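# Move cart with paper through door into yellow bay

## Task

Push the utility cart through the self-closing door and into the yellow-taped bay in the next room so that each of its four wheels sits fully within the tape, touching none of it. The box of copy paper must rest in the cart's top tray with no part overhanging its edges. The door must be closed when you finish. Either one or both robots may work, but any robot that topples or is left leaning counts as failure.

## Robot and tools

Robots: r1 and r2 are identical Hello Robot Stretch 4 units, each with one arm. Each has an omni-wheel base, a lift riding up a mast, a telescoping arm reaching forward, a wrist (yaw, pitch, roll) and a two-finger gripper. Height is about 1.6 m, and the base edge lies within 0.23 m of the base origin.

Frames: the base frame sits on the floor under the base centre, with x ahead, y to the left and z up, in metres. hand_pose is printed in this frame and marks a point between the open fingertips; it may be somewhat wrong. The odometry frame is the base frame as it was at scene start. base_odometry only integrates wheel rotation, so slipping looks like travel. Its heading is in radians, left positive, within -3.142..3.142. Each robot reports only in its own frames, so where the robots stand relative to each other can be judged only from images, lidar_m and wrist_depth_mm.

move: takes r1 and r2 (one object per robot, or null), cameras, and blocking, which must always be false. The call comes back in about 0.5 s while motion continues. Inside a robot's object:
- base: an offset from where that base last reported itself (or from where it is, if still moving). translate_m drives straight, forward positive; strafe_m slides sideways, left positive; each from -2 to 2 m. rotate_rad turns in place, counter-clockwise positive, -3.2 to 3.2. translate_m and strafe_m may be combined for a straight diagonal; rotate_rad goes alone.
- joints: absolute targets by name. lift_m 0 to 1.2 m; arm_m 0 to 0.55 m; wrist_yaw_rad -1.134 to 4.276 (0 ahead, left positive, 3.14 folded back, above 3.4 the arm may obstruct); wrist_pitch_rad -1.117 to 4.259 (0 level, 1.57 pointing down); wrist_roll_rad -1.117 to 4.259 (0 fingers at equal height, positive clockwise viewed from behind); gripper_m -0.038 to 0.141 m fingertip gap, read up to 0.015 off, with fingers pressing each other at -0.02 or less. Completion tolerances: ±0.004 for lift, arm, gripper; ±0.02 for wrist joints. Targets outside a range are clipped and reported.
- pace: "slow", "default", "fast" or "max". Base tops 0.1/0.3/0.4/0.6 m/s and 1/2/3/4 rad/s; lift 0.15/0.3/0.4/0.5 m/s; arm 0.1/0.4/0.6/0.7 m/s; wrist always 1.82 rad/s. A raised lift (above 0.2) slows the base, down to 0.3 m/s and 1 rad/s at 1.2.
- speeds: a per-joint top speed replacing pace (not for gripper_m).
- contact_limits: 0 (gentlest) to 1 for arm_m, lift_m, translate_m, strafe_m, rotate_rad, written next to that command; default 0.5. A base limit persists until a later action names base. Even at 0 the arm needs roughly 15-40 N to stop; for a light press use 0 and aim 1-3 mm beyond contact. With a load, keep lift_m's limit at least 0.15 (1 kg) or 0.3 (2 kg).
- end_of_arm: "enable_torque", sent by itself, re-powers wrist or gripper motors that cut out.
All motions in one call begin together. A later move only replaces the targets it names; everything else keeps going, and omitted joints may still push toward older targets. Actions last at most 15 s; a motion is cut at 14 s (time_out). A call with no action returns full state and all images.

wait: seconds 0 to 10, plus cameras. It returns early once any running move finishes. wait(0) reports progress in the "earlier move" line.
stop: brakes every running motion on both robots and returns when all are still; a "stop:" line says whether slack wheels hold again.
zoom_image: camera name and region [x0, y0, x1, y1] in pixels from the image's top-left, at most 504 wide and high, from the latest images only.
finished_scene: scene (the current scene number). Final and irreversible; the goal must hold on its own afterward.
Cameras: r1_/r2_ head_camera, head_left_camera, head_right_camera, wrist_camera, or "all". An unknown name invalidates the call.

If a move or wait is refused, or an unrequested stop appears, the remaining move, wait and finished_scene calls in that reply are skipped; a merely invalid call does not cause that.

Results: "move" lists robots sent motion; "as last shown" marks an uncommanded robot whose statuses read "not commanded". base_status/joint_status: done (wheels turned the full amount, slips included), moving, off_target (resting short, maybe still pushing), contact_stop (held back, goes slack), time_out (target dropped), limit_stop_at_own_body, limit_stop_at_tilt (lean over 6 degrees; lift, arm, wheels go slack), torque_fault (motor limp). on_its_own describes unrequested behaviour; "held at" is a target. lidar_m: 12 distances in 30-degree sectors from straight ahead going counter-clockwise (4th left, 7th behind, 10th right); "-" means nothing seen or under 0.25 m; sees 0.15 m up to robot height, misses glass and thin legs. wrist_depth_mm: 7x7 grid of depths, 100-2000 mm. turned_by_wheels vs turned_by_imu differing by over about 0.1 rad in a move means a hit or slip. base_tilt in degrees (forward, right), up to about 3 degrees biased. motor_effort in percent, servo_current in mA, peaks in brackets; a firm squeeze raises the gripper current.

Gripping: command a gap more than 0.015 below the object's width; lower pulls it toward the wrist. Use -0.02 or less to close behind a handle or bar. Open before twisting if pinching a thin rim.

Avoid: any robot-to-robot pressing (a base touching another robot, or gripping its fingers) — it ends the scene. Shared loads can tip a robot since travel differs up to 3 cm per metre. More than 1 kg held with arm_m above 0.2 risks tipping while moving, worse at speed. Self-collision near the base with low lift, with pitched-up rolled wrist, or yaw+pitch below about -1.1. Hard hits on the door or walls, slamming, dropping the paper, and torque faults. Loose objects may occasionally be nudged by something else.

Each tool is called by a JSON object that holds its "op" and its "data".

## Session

{"op": "move", "data": {"blocking": false, "cameras": ["all"]}}

Scene clock: 0.00 s.
r1.base_odometry: x=+0.000 y=+0.000 heading=+0.000
r1.turned_by_wheels: +0.000
r1.turned_by_imu: +0.000
r1.base_tilt: forward=-1.6 right=+1.3
r1.lidar_m: 0.96 1.73 2.02 2.40 3.92 1.60 0.85 0.77 0.78 0.89 0.77 0.78
r1.base_status: not commanded
r1.joint_positions: lift_m=+0.124 arm_m=+0.000 wrist_yaw_rad=+3.194 wrist_pitch_rad=+0.002 wrist_roll_rad=+0.000 gripper_m=+0.056
r1.joint_status: not commanded
r1.measured_speeds: all 0
r1.motor_effort: lift_m=+19 arm_m=-4 wheel_0=-2 wheel_1=+1 wheel_2=+0
r1.servo_current: wrist_yaw_rad=59 wrist_pitch_rad=46 wrist_roll_rad=46 gripper_m=39
r1.hand_pose: x=-0.1216 y=+0.0722 z=+0.3019 quat_wxyz=(-0.026, -0.001, +0.000, +1.000) (m; r1's base frame)
r1.wrist_depth_mm: - 135 - - - - - / - 123 135 - - - - / - 121 191 - - - - / 110 136 194 - - - - / 137 - - - 1618 - - / 226 - 190 1098 188 1160 1118 / 224 163 750 798 768 768 759
r2.base_odometry: x=+0.000 y=+0.000 heading=+0.000
r2.turned_by_wheels: +0.000
r2.turned_by_imu: +0.000
r2.base_tilt: forward=-0.6 right=+0.1
r2.lidar_m: 1.29 1.32 1.58 2.33 2.36 2.78 1.41 1.41 2.77 2.39 2.42 1.48
r2.base_status: not commanded
r2.joint_positions: lift_m=+0.200 arm_m=+0.000 wrist_yaw_rad=+3.211 wrist_pitch_rad=+0.001 wrist_roll_rad=+0.000 gripper_m=+0.056
r2.joint_status: not commanded
r2.measured_speeds: all 0
r2.motor_effort: lift_m=+18 arm_m=-4 wheel_0=-1 wheel_1=+1 wheel_2=+1
r2.servo_current: wrist_yaw_rad=46 wrist_pitch_rad=39 wrist_roll_rad=52 gripper_m=52
r2.hand_pose: x=-0.1229 y=+0.0671 z=+0.3779 quat_wxyz=(-0.035, -0.001, +0.000, +0.999) (m; r2's base frame)
r2.wrist_depth_mm: - - 137 - - - - / - - 137 - - - - / - 109 138 - - - - / - 140 175 - - - - / 214 - - - - - - / 213 1281 196 1255 190 1336 1182 / 208 243 866 - - 854 878
pictures: r1_head_camera, r1_head_left_camera, r1_head_right_camera, r1_wrist_camera, r2_head_camera, r2_head_left_camera, r2_head_right_camera, r2_wrist_camera
Images, in order (width x height): r1_head_camera 420x560, r1_head_left_camera 420x672, r1_head_right_camera 420x672, r1_wrist_camera 616x392, r2_head_camera 420x560, r2_head_left_camera 420x672, r2_head_right_camera 420x672, r2_wrist_camera 616x392.

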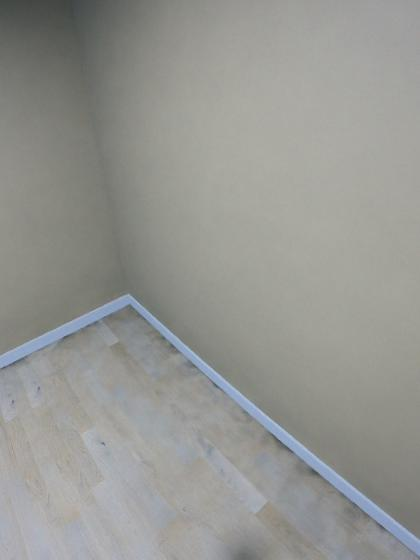

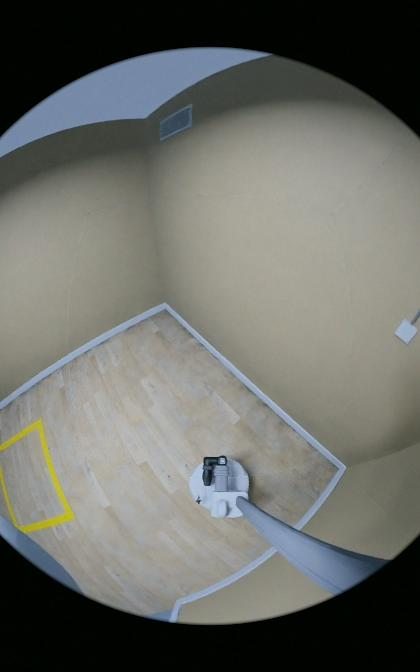

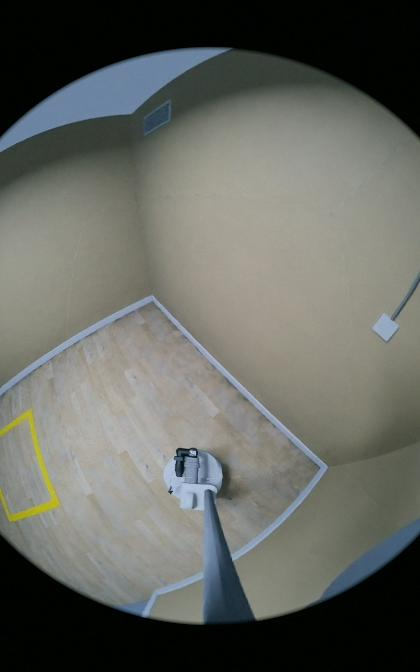

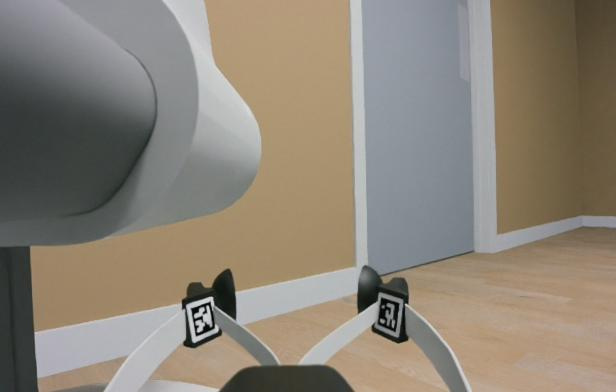

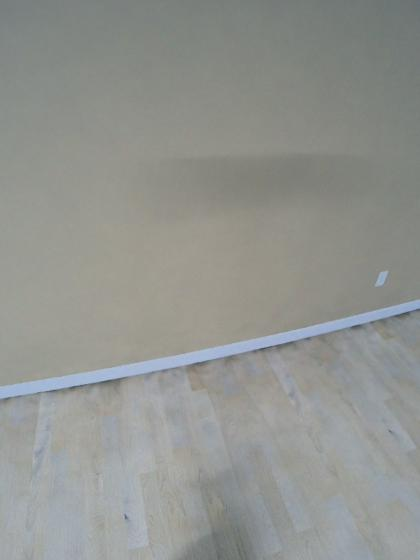

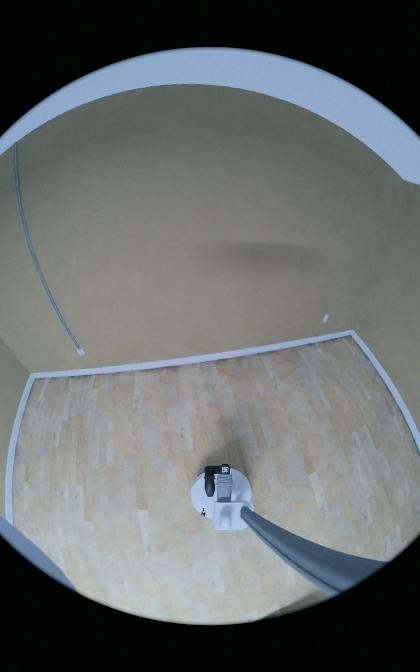

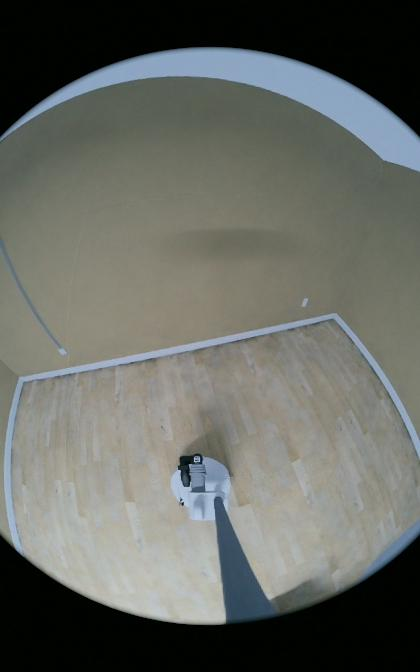

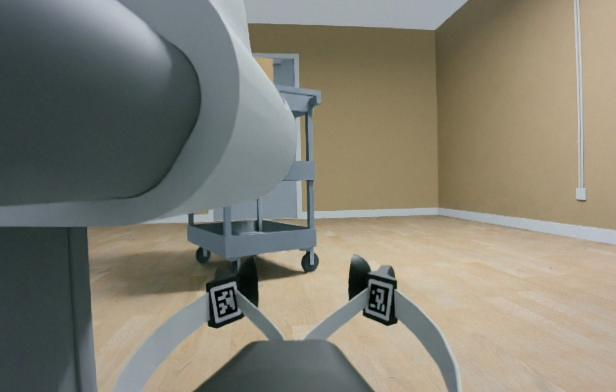

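{"op": "move", "data": {"blocking": false, "r1": {"base":{"rotate_rad":2.2},"joints":{"lift_m":0.661}}, "r2": {"base":{"rotate_rad":3.1},"joints":{"lift_m":0.661}}}}

{"op": "wait", "data": {"seconds": 5}}

{"op": "wait", "data": {"seconds": 3, "cameras": ["r1_head_camera","r2_head_camera","r1_head_left_camera","r2_head_left_camera","r2_head_right_camera"]}}

Scene clock: 6.60 s.
move: r1 moving; r2 moving
r1.base_odometry: x=+0.000 y=+0.000 heading=+0.253
r1.turned_by_wheels: +0.253
r1.turned_by_imu: +0.253
r1.base_tilt: forward=-1.6 right=+1.3
r1.lidar_m: 1.15 2.01 2.11 2.98 2.65 1.07 0.80 0.74 0.81 0.80 0.72 0.82
r1.base_status: rotate_rad moving
r1.joint_positions: lift_m=+0.162 arm_m=+0.000 wrist_yaw_rad=+3.194 wrist_pitch_rad=+0.002 wrist_roll_rad=+0.000 gripper_m=+0.056
r1.joint_status: lift_m moving
r1.measured_speeds: translate_m=+0.000 strafe_m=+0.000 rotate_rad=+0.974 lift_m=+0.146 arm_m=+0.000 wrist_yaw_rad=+0.000 wrist_pitch_rad=+0.000 wrist_roll_rad=+0.000
r1.motor_effort: lift_m=+24(27) arm_m=-4(4) wheel_0=-7(9) wheel_1=-6(7) wheel_2=-6(7)
r1.servo_current: wrist_yaw_rad=46(59) wrist_pitch_rad=39(52) wrist_roll_rad=33(65) gripper_m=39(46)
r1.hand_pose: x=-0.1216 y=+0.0722 z=+0.3395 quat_wxyz=(-0.026, -0.001, +0.000, +1.000)
r1.wrist_depth_mm: - 135 - - - - 1808 / - 123 135 - - - 1808 / - 121 192 - - - 1756 / 111 136 195 - - - 1808 / 137 - - - - - 1808 / 216 - 190 - 188 1229 1229 / 224 151 831 153 854 820 878
r2.base_odometry: x=+0.000 y=+0.000 heading=+0.252
r2.turned_by_wheels: +0.252
r2.turned_by_imu: +0.245
r2.base_tilt: forward=-0.7 right=+0.0
r2.lidar_m: 1.29 1.38 1.94 2.33 2.46 3.37 1.44 3.35 2.49 2.40 1.84 1.36
r2.base_status: rotate_rad moving
r2.joint_positions: lift_m=+0.238 arm_m=+0.000 wrist_yaw_rad=+3.211 wrist_pitch_rad=+0.001 wrist_roll_rad=+0.000 gripper_m=+0.056
r2.joint_status: lift_m moving
r2.measured_speeds: translate_m=+0.002 strafe_m=+0.000 rotate_rad=+0.977 lift_m=+0.146 arm_m=+0.000 wrist_yaw_rad=+0.000 wrist_pitch_rad=+0.000 wrist_roll_rad=+0.000
r2.motor_effort: lift_m=+23(25) arm_m=-4(4) wheel_0=-4(9) wheel_1=-10(10) wheel_2=-10(11)
r2.servo_current: wrist_yaw_rad=52(52) wrist_pitch_rad=46(46) wrist_roll_rad=52(65) gripper_m=46(52)
r2.hand_pose: x=-0.1229 y=+0.0671 z=+0.4157 quat_wxyz=(-0.035, -0.001, +0.000, +0.999)
r2.wrist_depth_mm: - - 137 - - - - / - - 137 1756 - - - / - 110 138 - - - - / - 140 176 - - - - / 215 - - - - - - / 213 1366 196 1430 190 1464 1281 / 210 242 1008 - - 976 946
pictures: none

Scene clock: 8.93 s.
earlier move: r1 moving; r2 done
r1.base_odometry: x=+0.000 y=+0.000 heading=+2.200
r1.turned_by_wheels: +1.947
r1.turned_by_imu: +1.958
r1.base_tilt: forward=-1.6 right=+1.3
r1.lidar_m: 3.92 1.26 0.82 0.75 0.75 0.84 0.77 0.79 1.01 2.02 2.05 2.60
r1.base_status: done
r1.joint_positions: lift_m=+0.661 arm_m=+0.000 wrist_yaw_rad=+3.194 wrist_pitch_rad=+0.002 wrist_roll_rad=+0.000 gripper_m=+0.056
r1.joint_status: lift_m moving
r1.measured_speeds: all 0
r1.motor_effort: lift_m=+25(28) arm_m=-4(4) wheel_0=-1(10) wheel_1=+1(9) wheel_2=+1(8)
r1.servo_current: wrist_yaw_rad=39(65) wrist_pitch_rad=46(52) wrist_roll_rad=39(65) gripper_m=39(52)
r1.hand_pose: x=-0.1216 y=+0.0722 z=+0.8382 quat_wxyz=(-0.026, -0.001, +0.000, +1.000)
r1.wrist_depth_mm: - 135 - - - - - / - 122 145 - - - - / - 121 190 - - - - / 110 136 195 - - - - / 137 - - - - - - / 215 - 190 - 187 - - / - 141 - 137 - - -
r2.base_odometry: x=+0.000 y=+0.000 heading=+3.099
r2.turned_by_wheels: +2.847
r2.turned_by_imu: +2.772
r2.base_tilt: forward=-0.7 right=+0.1
r2.lidar_m: 1.44 1.40 2.85 2.39 2.36 1.57 1.33 1.28 1.50 2.35 2.34 2.68
r2.base_status: done
r2.joint_positions: lift_m=+0.661 arm_m=+0.000 wrist_yaw_rad=+3.211 wrist_pitch_rad=+0.001 wrist_roll_rad=+0.000 gripper_m=+0.056
r2.joint_status: all done
r2.measured_speeds: all 0
r2.motor_effort: lift_m=+21(26) arm_m=-4(4) wheel_0=-3(10) wheel_1=-2(10) wheel_2=-4(13)
r2.servo_current: wrist_yaw_rad=52(52) wrist_pitch_rad=39(46) wrist_roll_rad=46(65) gripper_m=52(52)
r2.hand_pose: x=-0.1228 y=+0.0671 z=+0.8386 quat_wxyz=(-0.035, -0.001, +0.000, +0.999)
r2.wrist_depth_mm: - - 137 - - - - / - 107 137 - - - - / - 113 138 234 - - - / - 140 164 - - - - / 216 - - - - - - / 212 - 189 - 188 - - / 211 123 - - - - 1708
wait: 2.33 of 5 s (r2 has come to rest)
pictures: none

Scene clock: 9.17 s.
earlier move: r1 done
r1.base_odometry: x=+0.000 y=+0.000 heading=+2.200
r1.turned_by_wheels: +0.000
r1.turned_by_imu: +0.000
r1.base_tilt: forward=-1.6 right=+1.3
r1.lidar_m: 3.91 1.24 0.83 0.73 0.77 0.85 0.78 0.80 1.03 2.02 2.03 2.61
r1.base_status: done
r1.joint_positions: lift_m=+0.661 arm_m=+0.000 wrist_yaw_rad=+3.194 wrist_pitch_rad=+0.002 wrist_roll_rad=+0.000 gripper_m=+0.056
r1.joint_status: all done
r1.measured_speeds: all 0
r1.motor_effort: lift_m=+24(28) arm_m=-4(4) wheel_0=-2(10) wheel_1=+1(9) wheel_2=+1(8)
r1.servo_current: wrist_yaw_rad=39(65) wrist_pitch_rad=39(52) wrist_roll_rad=46(65) gripper_m=39(52)
r1.hand_pose: x=-0.1216 y=+0.0722 z=+0.8382 quat_wxyz=(-0.026, -0.001, +0.000, +1.000)
r1.wrist_depth_mm: - 135 - - - - - / - 122 145 - - - - / - 121 190 - - - - / 110 136 194 - - - - / 136 - - - - - - / 215 - 191 - 187 - - / - 140 - 137 - - -
r2.base_odometry: x=+0.000 y=+0.000 heading=+3.099
r2.turned_by_wheels: +0.000
r2.turned_by_imu: +0.000
r2.base_tilt: forward=-0.7 right=+0.1
r2.lidar_m: 1.46 1.41 2.87 2.39 2.38 1.57 1.31 1.31 1.52 2.36 2.34 2.67
r2.base_status: done
r2.joint_positions: lift_m=+0.661 arm_m=+0.000 wrist_yaw_rad=+3.211 wrist_pitch_rad=+0.001 wrist_roll_rad=+0.000 gripper_m=+0.056
r2.joint_status: all done
r2.measured_speeds: all 0
r2.motor_effort: lift_m=+21(26) arm_m=-4(4) wheel_0=-3(10) wheel_1=-3(10) wheel_2=-4(13)
r2.servo_current: wrist_yaw_rad=46(52) wrist_pitch_rad=39(46) wrist_roll_rad=46(65) gripper_m=59(59)
r2.hand_pose: x=-0.1228 y=+0.0671 z=+0.8386 quat_wxyz=(-0.035, -0.001, +0.000, +0.999)
r2.wrist_depth_mm: - - 137 - - - - / - 107 137 - - - - / - 113 138 234 - - - / - 140 165 - - - - / 215 - - - - - - / 213 - 190 - 189 - - / 211 123 - - - - 1756
wait: 0.23 of 3 s (r1 has come to rest)
pictures: r1_head_camera, r1_head_left_camera, r2_head_camera, r2_head_left_camera, r2_head_right_camera
Images, in order (width x height): r1_head_camera 420x560, r1_head_left_camera 420x672, r2_head_camera 420x560, r2_head_left_camera 420x672, r2_head_right_camera 420x672.

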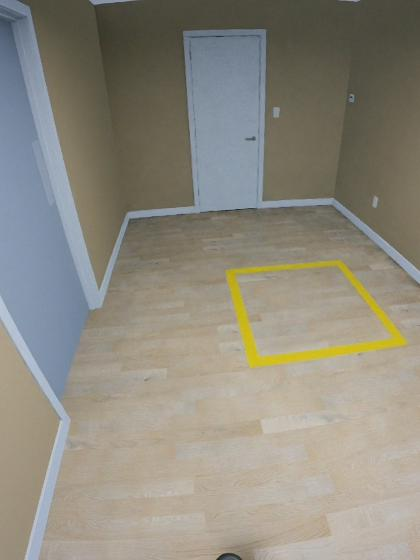

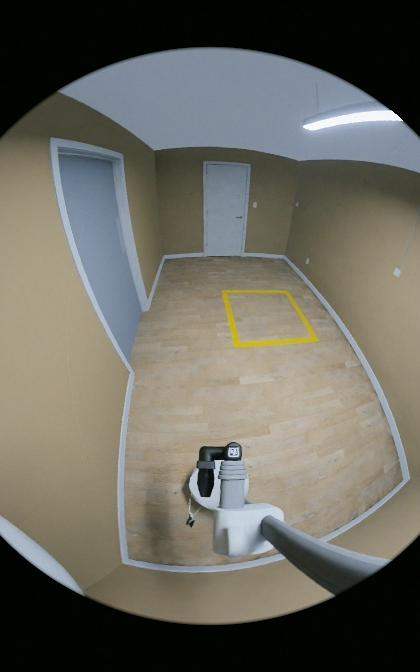

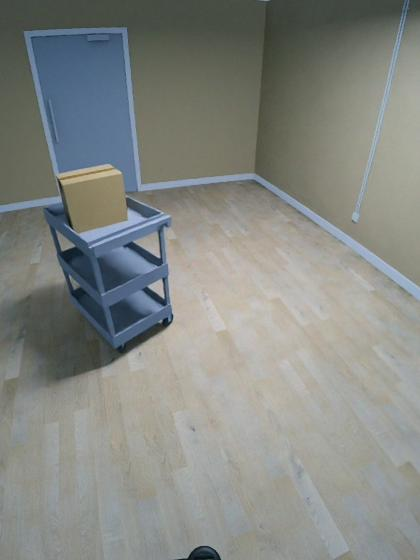

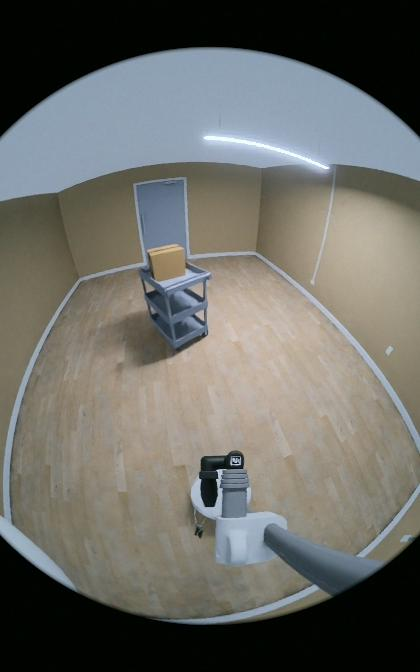

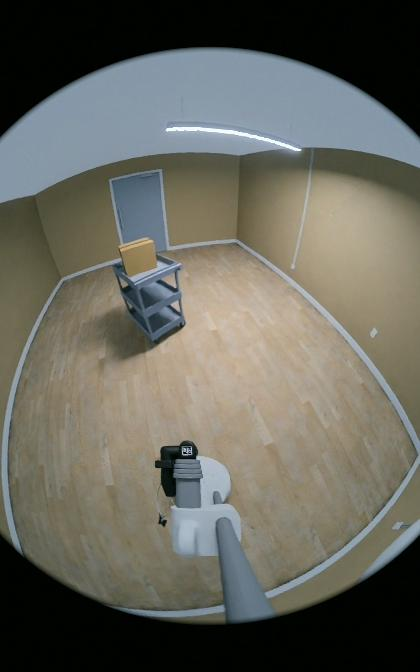

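{"op": "move", "data": {"blocking": false, "r1": {"base":{"rotate_rad":1.75},"joints":{"lift_m":0.3},"pace":"fast"}, "r2": {"base":{"translate_m":2.0,"strafe_m":-0.35},"joints":{"lift_m":0.8,"wrist_yaw_rad":0.0,"gripper_m":0.141},"pace":"fast"}}}

{"op": "wait", "data": {"seconds": 4}}

{"op": "move", "data": {"blocking": false, "r1": {"base":{"strafe_m":-1.85},"pace":"default"}}}

{"op": "wait", "data": {"seconds": 4, "cameras": ["r2_head_camera","r2_head_left_camera"]}}

Scene clock: 66.77 s.
move: r1 moving; r2 moving
r1.base_odometry: x=+0.000 y=+0.000 heading=+2.531
r1.turned_by_wheels: +0.331
r1.turned_by_imu: +0.332
r1.base_tilt: forward=-1.6 right=+1.3
r1.lidar_m: 1.92 0.91 0.74 0.76 0.85 0.76 0.76 0.86 1.48 2.03 2.29 3.73
r1.base_status: rotate_rad moving
r1.joint_positions: lift_m=+0.598 arm_m=+0.000 wrist_yaw_rad=+3.194 wrist_pitch_rad=+0.002 wrist_roll_rad=+0.000 gripper_m=+0.056
r1.joint_status: lift_m moving
r1.measured_speeds: translate_m=+0.000 strafe_m=+0.000 rotate_rad=+1.280 lift_m=-0.244 arm_m=+0.000 wrist_yaw_rad=+0.000 wrist_pitch_rad=+0.000 wrist_roll_rad=+0.000
r1.motor_effort: lift_m=+12(22) arm_m=-4(4) wheel_0=-8(10) wheel_1=-6(9) wheel_2=-7(9)
r1.servo_current: wrist_yaw_rad=52(78) wrist_pitch_rad=39(46) wrist_roll_rad=59(59) gripper_m=46(46)
r1.hand_pose: x=-0.1216 y=+0.0722 z=+0.7757 quat_wxyz=(-0.026, -0.001, +0.000, +1.000)
r1.wrist_depth_mm: - 135 - - - - - / - 123 135 - - - - / - 121 192 - - - - / 110 136 194 - - - - / 137 - - - - - - / 215 - 190 - 187 - - / - 140 - 136 - - -
r2.base_odometry: x=-0.048 y=+0.011 heading=+3.099
r2.turned_by_wheels: +0.000
r2.turned_by_imu: +0.001
r2.base_tilt: forward=-0.7 right=+0.1
r2.lidar_m: 1.43 1.34 2.88 2.42 2.42 1.64 1.34 1.36 1.55 2.34 2.30 2.64
r2.base_status: translate_m moving; strafe_m moving
r2.joint_positions: lift_m=+0.724 arm_m=+0.000 wrist_yaw_rad=+2.602 wrist_pitch_rad=+0.001 wrist_roll_rad=+0.000 gripper_m=+0.075
r2.joint_status: lift_m moving; wrist_yaw_rad moving; gripper_m moving
r2.measured_speeds: translate_m=+0.186 strafe_m=-0.032 rotate_rad=-0.005 lift_m=+0.244 arm_m=+0.000 wrist_yaw_rad=-1.728 wrist_pitch_rad=+0.000 wrist_roll_rad=+0.000
r2.motor_effort: lift_m=+25(26) arm_m=-4(4) wheel_0=+10(10) wheel_1=+7(8) wheel_2=-15(15)
r2.servo_current: wrist_yaw_rad=72(137) wrist_pitch_rad=39(46) wrist_roll_rad=46(52) gripper_m=85(104)
r2.hand_pose: x=-0.0317 y=+0.2231 z=+0.9020 quat_wxyz=(+0.266, -0.001, +0.000, +0.964)
r2.wrist_depth_mm: - - - - - - - / - - - - - - - / 243 - - - - - - / - - - - - - - / - - - - - - - / - - 189 - 189 - - / - - - - - 1808 1756
pictures: none

Scene clock: 68.27 s.
earlier move: r1 done; r2 moving
r1.base_odometry: x=+0.000 y=+0.000 heading=-2.333
r1.turned_by_wheels: +1.419
r1.turned_by_imu: +1.427
r1.base_tilt: forward=-1.6 right=+1.2
r1.lidar_m: 0.74 0.80 0.80 0.77 0.83 1.19 2.01 2.17 3.06 2.58 1.04 0.79
r1.base_status: done
r1.joint_positions: lift_m=+0.300 arm_m=+0.000 wrist_yaw_rad=+3.194 wrist_pitch_rad=+0.002 wrist_roll_rad=+0.000 gripper_m=+0.056
r1.joint_status: all done
r1.measured_speeds: all 0
r1.motor_effort: lift_m=+13(22) arm_m=-4(4) wheel_0=-1(12) wheel_1=-1(10) wheel_2=+1(10)
r1.servo_current: wrist_yaw_rad=46(78) wrist_pitch_rad=46(52) wrist_roll_rad=52(72) gripper_m=39(52)
r1.hand_pose: x=-0.1216 y=+0.0722 z=+0.4781 quat_wxyz=(-0.026, -0.001, +0.000, +1.000)
r1.wrist_depth_mm: - 135 - - - - - / - 122 146 - - - - / - 121 190 - - - - / 110 136 206 - - - - / 216 - - - - - - / 1499 1756 194 1756 188 1708 - / 1098 1078 1098 153 1160 1138 1098
r2.base_odometry: x=-0.583 y=+0.128 heading=+3.099
r2.turned_by_wheels: +0.000
r2.turned_by_imu: +0.001
r2.base_tilt: forward=-0.7 right=+0.0
r2.lidar_m: 1.04 0.92 3.17 2.66 2.67 2.18 1.84 1.83 2.13 2.07 2.07 2.39
r2.base_status: translate_m moving; strafe_m moving
r2.joint_positions: lift_m=+0.800 arm_m=+0.000 wrist_yaw_rad=+0.025 wrist_pitch_rad=+0.001 wrist_roll_rad=+0.000 gripper_m=+0.141
r2.joint_status: lift_m moving; wrist_yaw_rad moving; the others done
r2.measured_speeds: translate_m=+0.395 strafe_m=-0.068 rotate_rad=-0.004 lift_m=+0.000 arm_m=+0.000 wrist_yaw_rad=-1.068 wrist_pitch_rad=+0.000 wrist_roll_rad=+0.000
r2.motor_effort: lift_m=+22(26) arm_m=-4(4) wheel_0=+4(13) wheel_1=+5(8) wheel_2=-10(16)
r2.servo_current: wrist_yaw_rad=59(137) wrist_pitch_rad=33(46) wrist_roll_rad=46(59) gripper_m=52(111)
r2.hand_pose: x=+0.4614 y=-0.0802 z=+0.9776 quat_wxyz=(+1.000, +0.000, +0.001, +0.012)
r2.wrist_depth_mm: - - - - - - - / - - - - - - - / - - - - - - - / 891 1042 - - - - - / 904 946 - - - - - / - 203 - - - - - / - 1118 1863 - - - -
wait: 1.50 of 4 s (r1 has come to rest)
pictures: none

Scene clock: 68.77 s.
earlier move: r2 moving
move: r1 moving
r1.base_odometry: x=-0.026 y=+0.025 heading=-2.333
r1.turned_by_wheels: +0.000
r1.turned_by_imu: +0.000
r1.base_tilt: forward=-1.6 right=+1.3
r1.lidar_m: 0.74 0.80 0.83 0.79 0.86 1.24 2.02 2.17 3.09 2.57 1.03 0.78
r1.base_status: strafe_m moving
r1.joint_positions: lift_m=+0.300 arm_m=+0.000 wrist_yaw_rad=+3.194 wrist_pitch_rad=+0.002 wrist_roll_rad=+0.000 gripper_m=+0.056
r1.joint_status: not commanded
r1.measured_speeds: translate_m=+0.000 strafe_m=-0.141 rotate_rad=-0.001 lift_m=+0.000 arm_m=+0.000 wrist_yaw_rad=+0.000 wrist_pitch_rad=+0.000 wrist_roll_rad=+0.000
r1.motor_effort: lift_m=+13(13) arm_m=-4(4) wheel_0=+9(10) wheel_1=-8(10) wheel_2=+0(2)
r1.servo_current: wrist_yaw_rad=46(59) wrist_pitch_rad=39(46) wrist_roll_rad=39(59) gripper_m=46(46)
r1.hand_pose: x=-0.1216 y=+0.0722 z=+0.4781 quat_wxyz=(-0.026, -0.001, +0.000, +1.000)
r1.wrist_depth_mm: - 135 - - - - - / - 124 146 - - - - / - 121 192 - - - - / 111 136 207 - - - - / 216 - - - - - - / 1464 1808 194 1708 187 1661 - / 1118 1098 1138 153 1182 1138 1118
r2.base_odometry: x=-0.778 y=+0.170 heading=+3.099
r2.turned_by_wheels: +0.000
r2.turned_by_imu: +0.000
r2.base_tilt: forward=-0.6 right=+0.1
r2.lidar_m: 3.79 0.76 0.80 2.74 2.73 2.39 2.02 2.03 2.32 1.98 1.97 2.28
r2.base_status: translate_m moving; strafe_m moving
r2.joint_positions: lift_m=+0.800 arm_m=+0.000 wrist_yaw_rad=+0.003 wrist_pitch_rad=+0.001 wrist_roll_rad=+0.000 gripper_m=+0.141
r2.joint_status: all done
r2.measured_speeds: translate_m=+0.393 strafe_m=-0.069 rotate_rad=-0.002 lift_m=+0.000 arm_m=+0.000 wrist_yaw_rad=+0.000 wrist_pitch_rad=+0.000 wrist_roll_rad=+0.000
r2.motor_effort: lift_m=+21(21) arm_m=-4(4) wheel_0=+7(10) wheel_1=+6(7) wheel_2=-9(10)
r2.servo_current: wrist_yaw_rad=46(52) wrist_pitch_rad=39(46) wrist_roll_rad=59(59) gripper_m=52(52)
r2.hand_pose: x=+0.4596 y=-0.0866 z=+0.9776 quat_wxyz=(+1.000, +0.000, +0.001, +0.001)
r2.wrist_depth_mm: - - - - - - - / - - - - - - - / - - - - - - - / 866 - - - - - - / 750 - - - - - - / 621 204 - - - - - / 1098 - - - - - 1983
pictures: none

Scene clock: 72.67 s.
earlier move: r1 moving; r2 done
r1.base_odometry: x=-0.843 y=+0.805 heading=-2.333
r1.turned_by_wheels: +0.000
r1.turned_by_imu: -0.009
r1.base_tilt: forward=-1.6 right=+1.3
r1.lidar_m: 0.70 0.76 1.07 1.92 2.05 2.12 2.08 2.22 2.88 2.50 1.09 0.81
r1.base_status: strafe_m moving
r1.joint_positions: lift_m=+0.300 arm_m=+0.000 wrist_yaw_rad=+3.194 wrist_pitch_rad=+0.002 wrist_roll_rad=+0.000 gripper_m=+0.056
r1.joint_status: not commanded
r1.measured_speeds: translate_m=+0.000 strafe_m=-0.300 rotate_rad=+0.000 lift_m=+0.000 arm_m=+0.000 wrist_yaw_rad=+0.000 wrist_pitch_rad=+0.000 wrist_roll_rad=+0.000
r1.motor_effort: lift_m=+13(13) arm_m=-4(4) wheel_0=+3(11) wheel_1=-6(11) wheel_2=+0(2)
r1.servo_current: wrist_yaw_rad=46(78) wrist_pitch_rad=46(52) wrist_roll_rad=65(65) gripper_m=39(46)
r1.hand_pose: x=-0.1216 y=+0.0722 z=+0.4781 quat_wxyz=(-0.026, -0.001, +0.000, +1.000)
r1.wrist_depth_mm: - 135 - - - - - / - 124 146 - - - - / - 121 192 - - - - / 110 135 207 - - - - / 216 - - - - - - / 229 - 193 1756 187 1708 1661 / 1138 1098 1060 153 1160 1118 1160
r2.base_odometry: x=-1.984 y=+0.434 heading=+3.100
r2.turned_by_wheels: +0.000
r2.turned_by_imu: +0.002
r2.base_tilt: forward=-0.6 right=+0.1
r2.lidar_m: 2.69 2.68 3.03 0.68 0.59 3.75 3.12 3.03 1.69 1.43 1.43 1.66
r2.base_status: done
r2.joint_positions: lift_m=+0.800 arm_m=+0.000 wrist_yaw_rad=+0.003 wrist_pitch_rad=+0.001 wrist_roll_rad=+0.000 gripper_m=+0.141
r2.joint_status: all done
r2.measured_speeds: all 0
r2.motor_effort: lift_m=+21(21) arm_m=-4(4) wheel_0=+1(11) wheel_1=+3(7) wheel_2=+0(11)
r2.servo_current: wrist_yaw_rad=52(65) wrist_pitch_rad=39(52) wrist_roll_rad=39(59) gripper_m=52(59)
r2.hand_pose: x=+0.4596 y=-0.0866 z=+0.9777 quat_wxyz=(+1.000, +0.000, +0.001, +0.001)
r2.wrist_depth_mm: - - - - - - - / - - - - - - - / - - - - - - - / - - - - - - - / - - - - - - - / - - - - - 187 - / - - - - - 1863 -
wait: 3.90 of 4 s (r2 has come to rest)
Images, in order (width x height): r2_head_camera 420x560, r2_head_left_camera 420x672.

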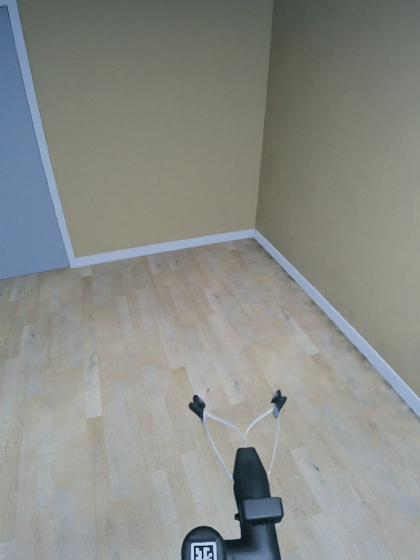

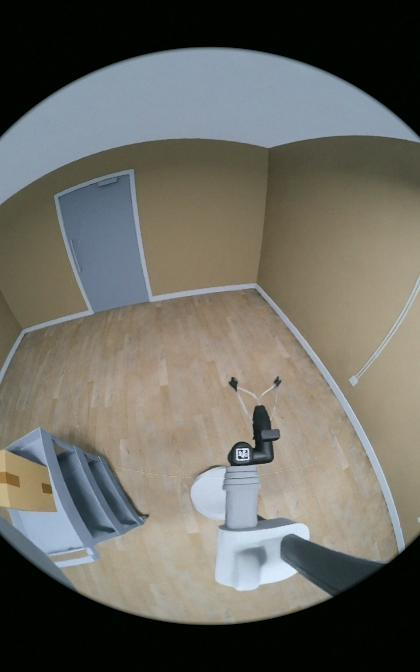

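{"op": "move", "data": {"blocking": false, "r2": {"base":{"translate_m":2.0,"strafe_m":0.2},"joints":{"gripper_m":0.085},"pace":"default"}}}

{"op": "wait", "data": {"seconds": 2, "cameras": ["r1_head_camera","r1_head_left_camera","r1_head_right_camera"]}}

Scene clock: 82.23 s.
earlier move: r1 done
move: r2 moving
r1.base_odometry: x=-1.338 y=+1.278 heading=-2.333
r1.turned_by_wheels: +0.000
r1.turned_by_imu: -0.006
r1.base_tilt: forward=-1.5 right=+1.3
r1.lidar_m: 0.75 0.79 1.02 2.61 2.75 2.17 2.08 2.24 2.17 2.07 0.96 0.72
r1.base_status: done
r1.joint_positions: lift_m=+0.300 arm_m=+0.000 wrist_yaw_rad=+3.194 wrist_pitch_rad=+0.002 wrist_roll_rad=+0.000 gripper_m=+0.056
r1.joint_status: not commanded
r1.measured_speeds: all 0
r1.motor_effort: lift_m=+13(13) arm_m=-4(4) wheel_0=+0(1) wheel_1=-1(1) wheel_2=+0(0)
r1.servo_current: wrist_yaw_rad=46(59) wrist_pitch_rad=39(46) wrist_roll_rad=46(52) gripper_m=46(46)
r1.hand_pose: x=-0.1216 y=+0.0722 z=+0.4781 quat_wxyz=(-0.026, -0.001, +0.000, +1.000)
r1.wrist_depth_mm: - 135 - - - - - / - 122 144 - - - - / - 121 189 - - - - / 110 135 204 - - - - / 216 - - - - - - / 1499 1808 193 1921 187 1756 1576 / 1138 1138 1118 153 1160 1138 1182
r2.base_odometry: x=-2.015 y=+0.432 heading=+3.100
r2.turned_by_wheels: +0.000
r2.turned_by_imu: +0.001
r2.base_tilt: forward=-0.7 right=+0.1
r2.lidar_m: 2.65 2.64 3.02 0.70 0.60 3.77 3.16 3.04 1.68 1.40 1.42 1.65
r2.base_status: translate_m moving; strafe_m moving
r2.joint_positions: lift_m=+0.800 arm_m=+0.000 wrist_yaw_rad=+0.003 wrist_pitch_rad=+0.001 wrist_roll_rad=+0.000 gripper_m=+0.130
r2.joint_status: gripper_m moving
r2.measured_speeds: translate_m=+0.122 strafe_m=+0.012 rotate_rad=+0.002 lift_m=+0.000 arm_m=+0.000 wrist_yaw_rad=+0.000 wrist_pitch_rad=+0.000 wrist_roll_rad=+0.000
r2.motor_effort: lift_m=+21(21) arm_m=-4(4) wheel_0=+6(11) wheel_1=+7(9) wheel_2=-12(13)
r2.servo_current: wrist_yaw_rad=46(52) wrist_pitch_rad=33(46) wrist_roll_rad=39(59) gripper_m=104(104)
r2.hand_pose: x=+0.4596 y=-0.0866 z=+0.9777 quat_wxyz=(+1.000, +0.000, +0.001, +0.001)
r2.wrist_depth_mm: - - - - - - - / - - - - - - - / - - - - - - - / - - - - - - - / - - - - - - - / - - 217 - 219 - - / - - - - - 1921 -
pictures: none

Scene clock: 84.23 s.
earlier move: r2 moving
r1.base_odometry: x=-1.338 y=+1.278 heading=-2.333
r1.turned_by_wheels: +0.000
r1.turned_by_imu: +0.000
r1.base_tilt: forward=-1.6 right=+1.3
r1.lidar_m: 0.75 0.81 1.00 2.60 2.74 2.16 2.08 2.22 2.17 2.09 0.95 0.71
r1.base_status: done
r1.joint_positions: lift_m=+0.300 arm_m=+0.000 wrist_yaw_rad=+3.194 wrist_pitch_rad=+0.002 wrist_roll_rad=+0.000 gripper_m=+0.056
r1.joint_status: not commanded
r1.measured_speeds: all 0
r1.motor_effort: lift_m=+13(13) arm_m=-4(4) wheel_0=-1(1) wheel_1=-1(1) wheel_2=+0(0)
r1.servo_current: wrist_yaw_rad=46(65) wrist_pitch_rad=46(52) wrist_roll_rad=46(65) gripper_m=46(46)
r1.hand_pose: x=-0.1216 y=+0.0722 z=+0.4781 quat_wxyz=(-0.026, -0.001, +0.000, +1.000)
r1.wrist_depth_mm: - 135 - - - - - / - 122 145 - - - - / - 120 189 - - - - / 110 136 204 - - - - / 216 - - - - - - / 1464 1808 193 1921 188 1708 1576 / 1098 1118 1118 153 1160 1160 1182
r2.base_odometry: x=-2.554 y=+0.401 heading=+3.100
r2.turned_by_wheels: +0.000
r2.turned_by_imu: +0.001
r2.base_tilt: forward=-0.7 right=+0.1
r2.lidar_m: 2.12 2.13 2.46 3.42 0.93 0.91 3.67 2.83 1.56 1.35 1.31 1.54
r2.base_status: translate_m moving; strafe_m moving
r2.joint_positions: lift_m=+0.800 arm_m=+0.000 wrist_yaw_rad=+0.003 wrist_pitch_rad=+0.001 wrist_roll_rad=+0.000 gripper_m=+0.085
r2.joint_status: all done
r2.measured_speeds: translate_m=+0.298 strafe_m=+0.029 rotate_rad=-0.003 lift_m=+0.000 arm_m=+0.000 wrist_yaw_rad=+0.000 wrist_pitch_rad=+0.000 wrist_roll_rad=+0.000
r2.motor_effort: lift_m=+21(21) arm_m=-4(4) wheel_0=+5(11) wheel_1=+6(10) wheel_2=-9(14)
r2.servo_current: wrist_yaw_rad=46(59) wrist_pitch_rad=33(46) wrist_roll_rad=33(59) gripper_m=59(137)
r2.hand_pose: x=+0.4596 y=-0.0866 z=+0.9777 quat_wxyz=(+1.000, +0.000, +0.001, +0.001)
r2.wrist_depth_mm: - - - - - - - / - - - - - - - / - - - - - - - / - - - - - - - / - - - - - - - / - - 192 - 192 - - / - - - - - - -
wait: 2.00 s; no rest
Images, in order (width x height): r1_head_camera 420x560, r1_head_left_camera 420x672, r1_head_right_camera 420x672.

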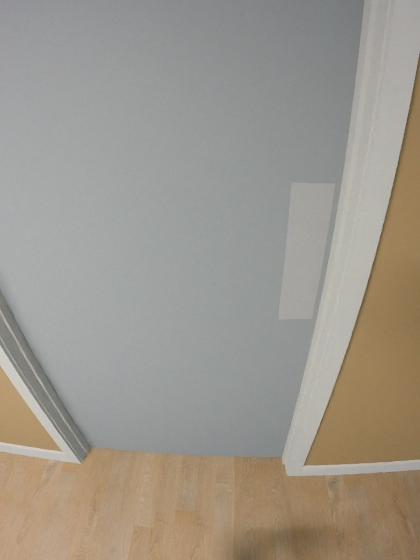

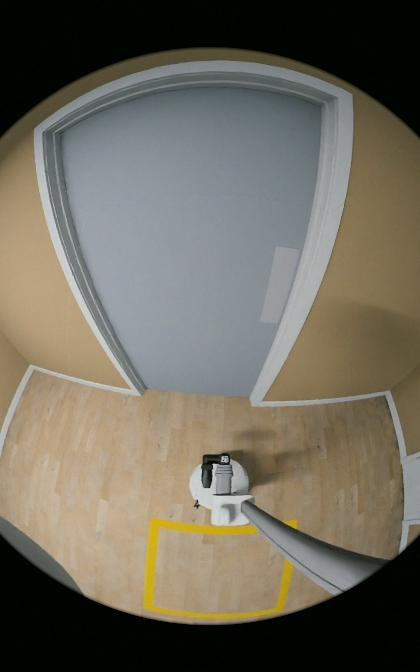

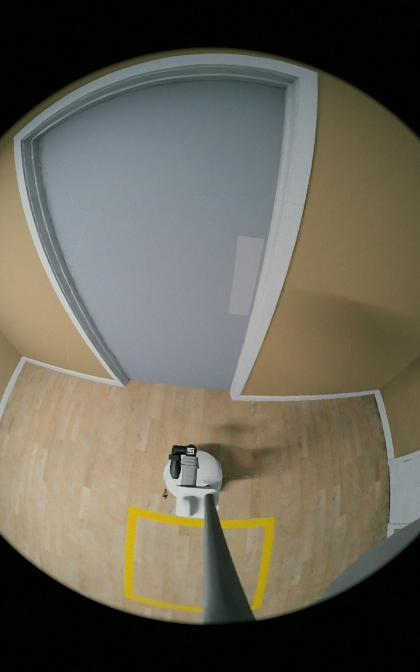

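{"op": "move", "data": {"blocking": false, "r1": {"base":{"translate_m":0.5,"strafe_m":0.1}}}}

{"op": "wait", "data": {"seconds": 4}}

{"op": "wait", "data": {"seconds": 4, "cameras": ["r2_head_camera","r2_head_left_camera"]}}

{"op": "move", "data": {"blocking": false, "r1": {"base":{"translate_m":0.9},"contact_limits":{"translate_m":0.9},"pace":"slow"}}}

Scene clock: 95.83 s.
earlier move: r2 done
move: r1 moving
r1.base_odometry: x=-1.355 y=+1.251 heading=-2.333
r1.turned_by_wheels: +0.000
r1.turned_by_imu: +0.000
r1.base_tilt: forward=-1.6 right=+1.3
r1.lidar_m: 0.72 0.76 1.00 2.58 2.74 2.21 2.12 2.26 2.18 2.11 0.92 0.69
r1.base_status: translate_m moving; strafe_m moving
r1.joint_positions: lift_m=+0.300 arm_m=+0.000 wrist_yaw_rad=+3.194 wrist_pitch_rad=+0.002 wrist_roll_rad=+0.000 gripper_m=+0.056
r1.joint_status: not commanded
r1.measured_speeds: translate_m=+0.122 strafe_m=+0.024 rotate_rad=-0.002 lift_m=+0.000 arm_m=+0.000 wrist_yaw_rad=+0.000 wrist_pitch_rad=+0.000 wrist_roll_rad=+0.000
r1.motor_effort: lift_m=+13(13) arm_m=-4(4) wheel_0=+4(5) wheel_1=+5(8) wheel_2=-7(9)
r1.servo_current: wrist_yaw_rad=52(59) wrist_pitch_rad=46(52) wrist_roll_rad=33(72) gripper_m=39(46)
r1.hand_pose: x=-0.1216 y=+0.0722 z=+0.4781 quat_wxyz=(-0.026, -0.001, +0.000, +1.000)
r1.wrist_depth_mm: - 135 - - - - - / - 119 142 - - - - / - 126 162 - - - - / 110 135 209 - - - - / 215 - - - - - - / 1499 1756 193 1921 187 1661 1618 / 1118 1118 1118 154 1160 1138 1182
r2.base_odometry: x=-3.990 y=+0.318 heading=+3.100
r2.turned_by_wheels: +0.000
r2.turned_by_imu: +0.003
r2.base_tilt: forward=-0.6 right=+0.1
r2.lidar_m: 0.72 0.69 0.84 1.41 3.67 2.02 2.13 2.28 1.25 1.06 1.06 0.85
r2.base_status: done
r2.joint_positions: lift_m=+0.800 arm_m=+0.000 wrist_yaw_rad=+0.003 wrist_pitch_rad=+0.001 wrist_roll_rad=+0.000 gripper_m=+0.085
r2.joint_status: not commanded
r2.measured_speeds: all 0
r2.motor_effort: lift_m=+21(21) arm_m=-4(4) wheel_0=+4(4) wheel_1=+4(4) wheel_2=-4(4)
r2.servo_current: wrist_yaw_rad=52(52) wrist_pitch_rad=39(52) wrist_roll_rad=46(52) gripper_m=52(59)
r2.hand_pose: x=+0.4596 y=-0.0866 z=+0.9777 quat_wxyz=(+1.000, +0.000, +0.001, +0.001)
r2.wrist_depth_mm: - - - - - - - / - - - - - - - / - - - - - - - / - - - - - - - / - - - - - - - / - - 192 - 184 - - / - - - - - - -
pictures: none

Scene clock: 98.50 s.
earlier move: r1 done
r1.base_odometry: x=-1.611 y=+0.847 heading=-2.333
r1.turned_by_wheels: +0.000
r1.turned_by_imu: +0.001
r1.base_tilt: forward=-1.6 right=+1.3
r1.lidar_m: 0.25 0.28 0.44 0.92 2.62 2.66 2.56 2.73 2.30 0.69 0.38 0.26
r1.base_status: done
r1.joint_positions: lift_m=+0.300 arm_m=+0.000 wrist_yaw_rad=+3.194 wrist_pitch_rad=+0.002 wrist_roll_rad=+0.000 gripper_m=+0.056
r1.joint_status: not commanded
r1.measured_speeds: all 0
r1.motor_effort: lift_m=+13(13) arm_m=-4(4) wheel_0=+3(7) wheel_1=+2(9) wheel_2=-1(10)
r1.servo_current: wrist_yaw_rad=52(72) wrist_pitch_rad=39(52) wrist_roll_rad=59(72) gripper_m=39(52)
r1.hand_pose: x=-0.1216 y=+0.0722 z=+0.4781 quat_wxyz=(-0.026, -0.001, +0.000, +1.000)
r1.wrist_depth_mm: - 135 - - - - - / - 123 146 - - - - / - 121 192 - - - - / 110 136 208 - - - - / 217 - - - - - - / 1499 1808 193 1708 187 1661 1618 / 1098 1138 1118 153 1182 1138 1160
r2.base_odometry: x=-3.990 y=+0.318 heading=+3.100
r2.turned_by_wheels: +0.000
r2.turned_by_imu: +0.000
r2.base_tilt: forward=-0.6 right=+0.0
r2.lidar_m: 0.70 0.71 0.81 1.42 3.68 2.01 2.15 2.26 1.27 1.07 1.08 0.88
r2.base_status: done
r2.joint_positions: lift_m=+0.800 arm_m=+0.000 wrist_yaw_rad=+0.003 wrist_pitch_rad=+0.001 wrist_roll_rad=+0.000 gripper_m=+0.085
r2.joint_status: not commanded
r2.measured_speeds: all 0
r2.motor_effort: lift_m=+21(21) arm_m=-4(4) wheel_0=+3(4) wheel_1=+3(4) wheel_2=-4(4)
r2.servo_current: wrist_yaw_rad=52(65) wrist_pitch_rad=46(52) wrist_roll_rad=52(59) gripper_m=52(65)
r2.hand_pose: x=+0.4596 y=-0.0866 z=+0.9777 quat_wxyz=(+1.000, +0.000, +0.001, +0.001)
r2.wrist_depth_mm: - - - - - - - / - - - - - - - / - - - - - - - / - - - - - - - / - - - - - - - / - - 192 - 185 - - / - - - - - - -
wait: 2.67 of 4 s (r1 has come to rest)
pictures: none

Scene clock: 102.50 s.
r1.base_odometry: x=-1.611 y=+0.847 heading=-2.333
r1.turned_by_wheels: +0.000
r1.turned_by_imu: +0.000
r1.base_tilt: forward=-1.6 right=+1.3
r1.lidar_m: 0.25 0.29 0.42 0.92 2.62 2.71 2.60 2.77 2.30 0.73 0.39 0.29
r1.base_status: done
r1.joint_positions: lift_m=+0.300 arm_m=+0.000 wrist_yaw_rad=+3.194 wrist_pitch_rad=+0.002 wrist_roll_rad=+0.000 gripper_m=+0.056
r1.joint_status: not commanded
r1.measured_speeds: all 0
r1.motor_effort: lift_m=+13(13) arm_m=-4(4) wheel_0=+3(7) wheel_1=+2(9) wheel_2=-1(10)
r1.servo_current: wrist_yaw_rad=39(72) wrist_pitch_rad=46(52) wrist_roll_rad=39(72) gripper_m=46(52)
r1.hand_pose: x=-0.1216 y=+0.0722 z=+0.4781 quat_wxyz=(-0.026, -0.001, +0.000, +1.000)
r1.wrist_depth_mm: - 135 - - - - - / - 123 146 - - - - / - 121 192 - - - - / 110 135 207 - - - - / 217 - - - - - - / 1464 1808 193 1756 187 1661 1618 / 1098 1118 1138 153 1160 1138 1205
r2.base_odometry: x=-3.990 y=+0.318 heading=+3.100
r2.turned_by_wheels: +0.000
r2.turned_by_imu: +0.001
r2.base_tilt: forward=-0.7 right=+0.1
r2.lidar_m: 0.71 0.72 0.84 1.40 3.68 2.01 2.17 2.24 1.23 1.06 1.08 0.86
r2.base_status: done
r2.joint_positions: lift_m=+0.800 arm_m=+0.000 wrist_yaw_rad=+0.003 wrist_pitch_rad=+0.001 wrist_roll_rad=+0.000 gripper_m=+0.085
r2.joint_status: not commanded
r2.measured_speeds: all 0
r2.motor_effort: lift_m=+21(21) arm_m=-4(4) wheel_0=+3(4) wheel_1=+3(4) wheel_2=-4(4)
r2.servo_current: wrist_yaw_rad=52(65) wrist_pitch_rad=39(52) wrist_roll_rad=46(59) gripper_m=59(65)
r2.hand_pose: x=+0.4596 y=-0.0866 z=+0.9777 quat_wxyz=(+1.000, +0.000, +0.001, +0.001)
r2.wrist_depth_mm: - - - - - - - / - - - - - - - / - - - - - - - / - - - - - - - / - - - - - - - / - - 192 - 185 - - / - - - - - - -
wait: 4.00 s; at rest by 0.27 s
Images, in order (width x height): r2_head_camera 420x560, r2_head_left_camera 420x672.

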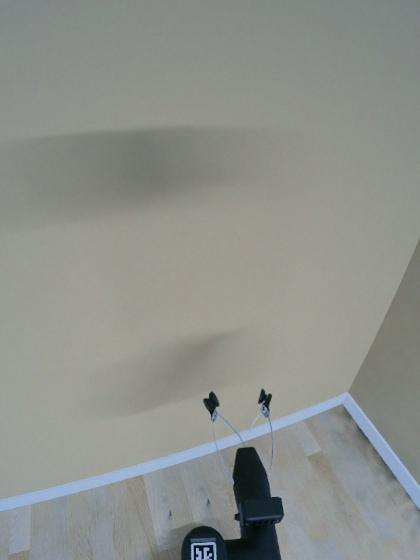

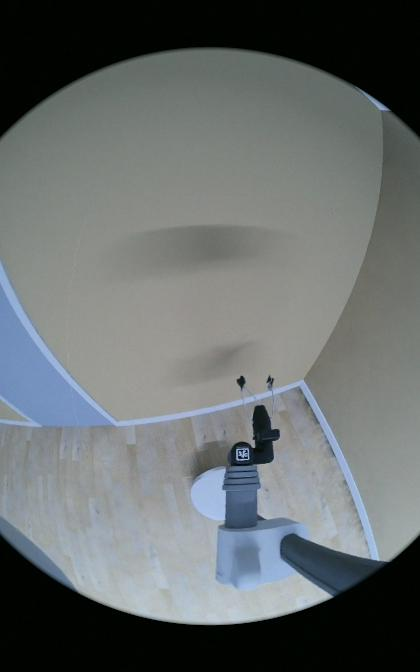

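Scene clock: 103.00 s.
move: r1 moving
r1.base_odometry: x=-1.619 y=+0.838 heading=-2.333
r1.turned_by_wheels: +0.000
r1.turned_by_imu: +0.000
r1.base_tilt: forward=-1.6 right=+1.3
r1.lidar_m: 0.25 0.26 0.39 0.90 2.62 2.70 2.61 2.76 2.32 0.68 0.37 0.25
r1.base_status: translate_m moving
r1.joint_positions: lift_m=+0.300 arm_m=+0.000 wrist_yaw_rad=+3.194 wrist_pitch_rad=+0.002 wrist_roll_rad=+0.000 gripper_m=+0.056
r1.joint_status: not commanded
r1.measured_speeds: translate_m=+0.048 strafe_m=+0.000 rotate_rad=-0.002 lift_m=+0.000 arm_m=+0.000 wrist_yaw_rad=+0.000 wrist_pitch_rad=+0.000 wrist_roll_rad=+0.000
r1.motor_effort: lift_m=+13(13) arm_m=-4(4) wheel_0=+5(7) wheel_1=+5(7) wheel_2=-6(7)
r1.servo_current: wrist_yaw_rad=59(65) wrist_pitch_rad=46(52) wrist_roll_rad=59(59) gripper_m=39(46)
r1.contact_limits: translate_m 0.9
r1.hand_pose: x=-0.1216 y=+0.0722 z=+0.4781 quat_wxyz=(-0.026, -0.001, +0.000, +1.000)
r1.wrist_depth_mm: - 135 - - - - - / - 123 146 - - - - / - 121 191 - - - - / 110 135 207 - - - - / 216 - - - - - - / 1464 1921 193 1808 187 1708 1618 / 1138 1138 1118 153 1182 1118 1205
r2: as last shown
r2.turned_by_imu: +0.000
pictures: none

{"op": "move", "data": {"blocking": false, "r2": {"base":{"rotate_rad":1.97}}}}

{"op": "wait", "data": {"seconds": 3, "cameras": ["r2_head_camera","r1_head_left_camera","r2_head_left_camera"]}}

Scene clock: 112.93 s.
earlier move: r1 done
move: r2 moving
r1.base_odometry: x=-2.231 y=+0.196 heading=-2.332
r1.turned_by_wheels: +0.000
r1.turned_by_imu: +0.005
r1.base_tilt: forward=-1.6 right=+1.3
r1.lidar_m: 0.28 0.25 - 0.25 0.29 0.92 3.53 0.66 0.81 2.26 2.37 3.37
r1.base_status: done
r1.joint_positions: lift_m=+0.300 arm_m=+0.000 wrist_yaw_rad=+3.197 wrist_pitch_rad=+0.002 wrist_roll_rad=+0.000 gripper_m=+0.056
r1.joint_status: not commanded
r1.measured_speeds: all 0
r1.motor_effort: lift_m=+14(14) arm_m=+5(5) wheel_0=+4(5) wheel_1=+7(9) wheel_2=-5(6)
r1.servo_current: wrist_yaw_rad=52(52) wrist_pitch_rad=46(46) wrist_roll_rad=33(59) gripper_m=46(46)
r1.contact_limits: translate_m 0.9
r1.hand_pose: x=-0.1219 y=+0.0715 z=+0.4780 quat_wxyz=(-0.027, -0.001, +0.000, +1.000)
r1.wrist_depth_mm: - 133 133 - - - - / - 116 133 - - - - / - 114 138 - - - - / - 134 185 - - - - / 205 - - - - - - / 220 1661 193 1756 187 1756 1661 / 217 741 1098 153 1182 1138 1182
r2.base_odometry: x=-3.990 y=+0.318 heading=-2.932
r2.turned_by_wheels: +0.252
r2.turned_by_imu: +0.246
r2.base_tilt: forward=-0.7 right=+0.0
r2.lidar_m: 0.71 0.72 0.98 1.06 3.78 2.01 - 1.58 1.13 1.06 1.07 0.75
r2.base_status: rotate_rad moving
r2.joint_positions: lift_m=+0.800 arm_m=+0.000 wrist_yaw_rad=+0.002 wrist_pitch_rad=+0.001 wrist_roll_rad=+0.000 gripper_m=+0.085
r2.joint_status: not commanded
r2.measured_speeds: translate_m=-0.002 strafe_m=-0.001 rotate_rad=+0.974 lift_m=+0.000 arm_m=+0.000 wrist_yaw_rad=+0.000 wrist_pitch_rad=+0.000 wrist_roll_rad=+0.000
r2.motor_effort: lift_m=+21(21) arm_m=-4(4) wheel_0=-8(12) wheel_1=-9(10) wheel_2=-11(11)
r2.servo_current: wrist_yaw_rad=52(72) wrist_pitch_rad=46(46) wrist_roll_rad=39(59) gripper_m=52(59)
r2.hand_pose: x=+0.4595 y=-0.0867 z=+0.9777 quat_wxyz=(+1.000, +0.000, +0.001, +0.001)
r2.wrist_depth_mm: - - - - - - - / - - - - - - - / - - - - - - - / - - - - - - - / - - - - - - - / - - 192 - 185 - - / - - - - - - -
pictures: none

Scene clock: 114.70 s.
earlier move: r2 done
r1.base_odometry: x=-2.231 y=+0.196 heading=-2.332
r1.turned_by_wheels: +0.000
r1.turned_by_imu: +0.000
r1.base_tilt: forward=-1.6 right=+1.3
r1.lidar_m: 0.28 0.25 - 0.25 0.27 0.89 3.55 0.66 0.82 2.27 2.38 3.37
r1.base_status: done
r1.joint_positions: lift_m=+0.300 arm_m=+0.000 wrist_yaw_rad=+3.197 wrist_pitch_rad=+0.002 wrist_roll_rad=+0.000 gripper_m=+0.056
r1.joint_status: not commanded
r1.measured_speeds: all 0
r1.motor_effort: lift_m=+14(14) arm_m=+5(5) wheel_0=+4(5) wheel_1=+7(9) wheel_2=-5(6)
r1.servo_current: wrist_yaw_rad=59(72) wrist_pitch_rad=46(52) wrist_roll_rad=52(72) gripper_m=39(52)
r1.contact_limits: translate_m 0.9
r1.hand_pose: x=-0.1219 y=+0.0715 z=+0.4780 quat_wxyz=(-0.027, -0.001, +0.000, +1.000)
r1.wrist_depth_mm: - 133 133 - - - - / - 116 132 - - - - / - 114 138 - - - - / - 134 184 - - - - / 205 - - - - - - / 218 1618 193 1808 188 1708 1708 / 218 741 1118 153 1160 1138 1182
r2.base_odometry: x=-3.990 y=+0.318 heading=-1.214
r2.turned_by_wheels: +1.717
r2.turned_by_imu: +1.672
r2.base_tilt: forward=-0.7 right=+0.1
r2.lidar_m: 1.12 2.10 2.02 3.09 1.37 1.09 1.07 0.95 0.73 0.70 0.76 1.04
r2.base_status: done
r2.joint_positions: lift_m=+0.800 arm_m=+0.000 wrist_yaw_rad=+0.002 wrist_pitch_rad=+0.001 wrist_roll_rad=+0.000 gripper_m=+0.085
r2.joint_status: not commanded
r2.measured_speeds: all 0
r2.motor_effort: lift_m=+20(21) arm_m=-4(4) wheel_0=-3(12) wheel_1=-3(10) wheel_2=-5(13)
r2.servo_current: wrist_yaw_rad=46(72) wrist_pitch_rad=39(52) wrist_roll_rad=52(59) gripper_m=52(65)
r2.hand_pose: x=+0.4595 y=-0.0867 z=+0.9777 quat_wxyz=(+1.000, +0.000, +0.001, +0.001)
r2.wrist_depth_mm: - - - - - - - / - - - 1060 - - - / - - - - - - - / - - - - - - - / - - - 1060 - - - / - - 196 1078 185 - - / - - - - - - -
wait: 1.77 of 3 s (r2 has come to rest)
pictures: r1_head_left_camera, r2_head_camera, r2_head_left_camera
Images, in order (width x height): r1_head_left_camera 420x672, r2_head_camera 420x560, r2_head_left_camera 420x672.

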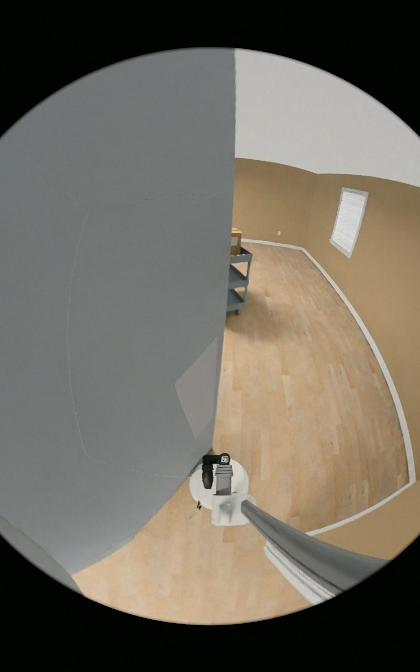

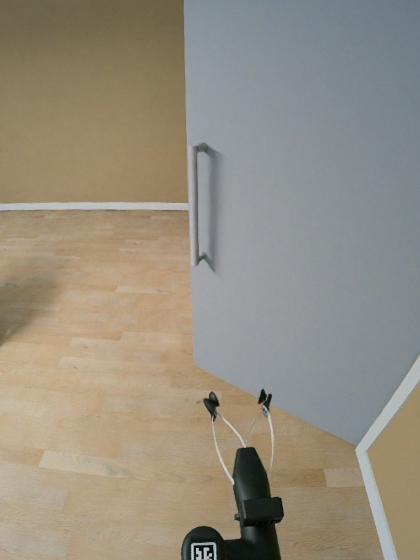

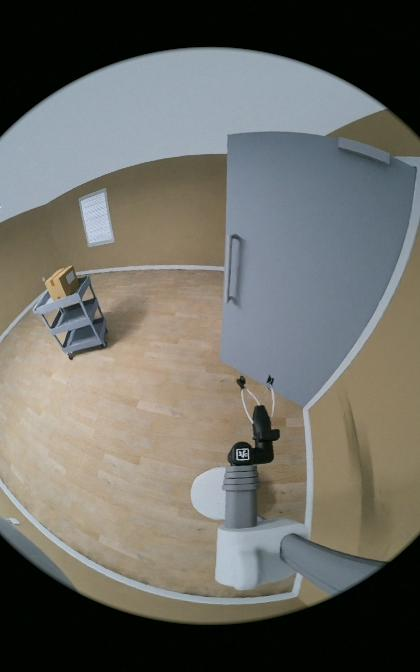

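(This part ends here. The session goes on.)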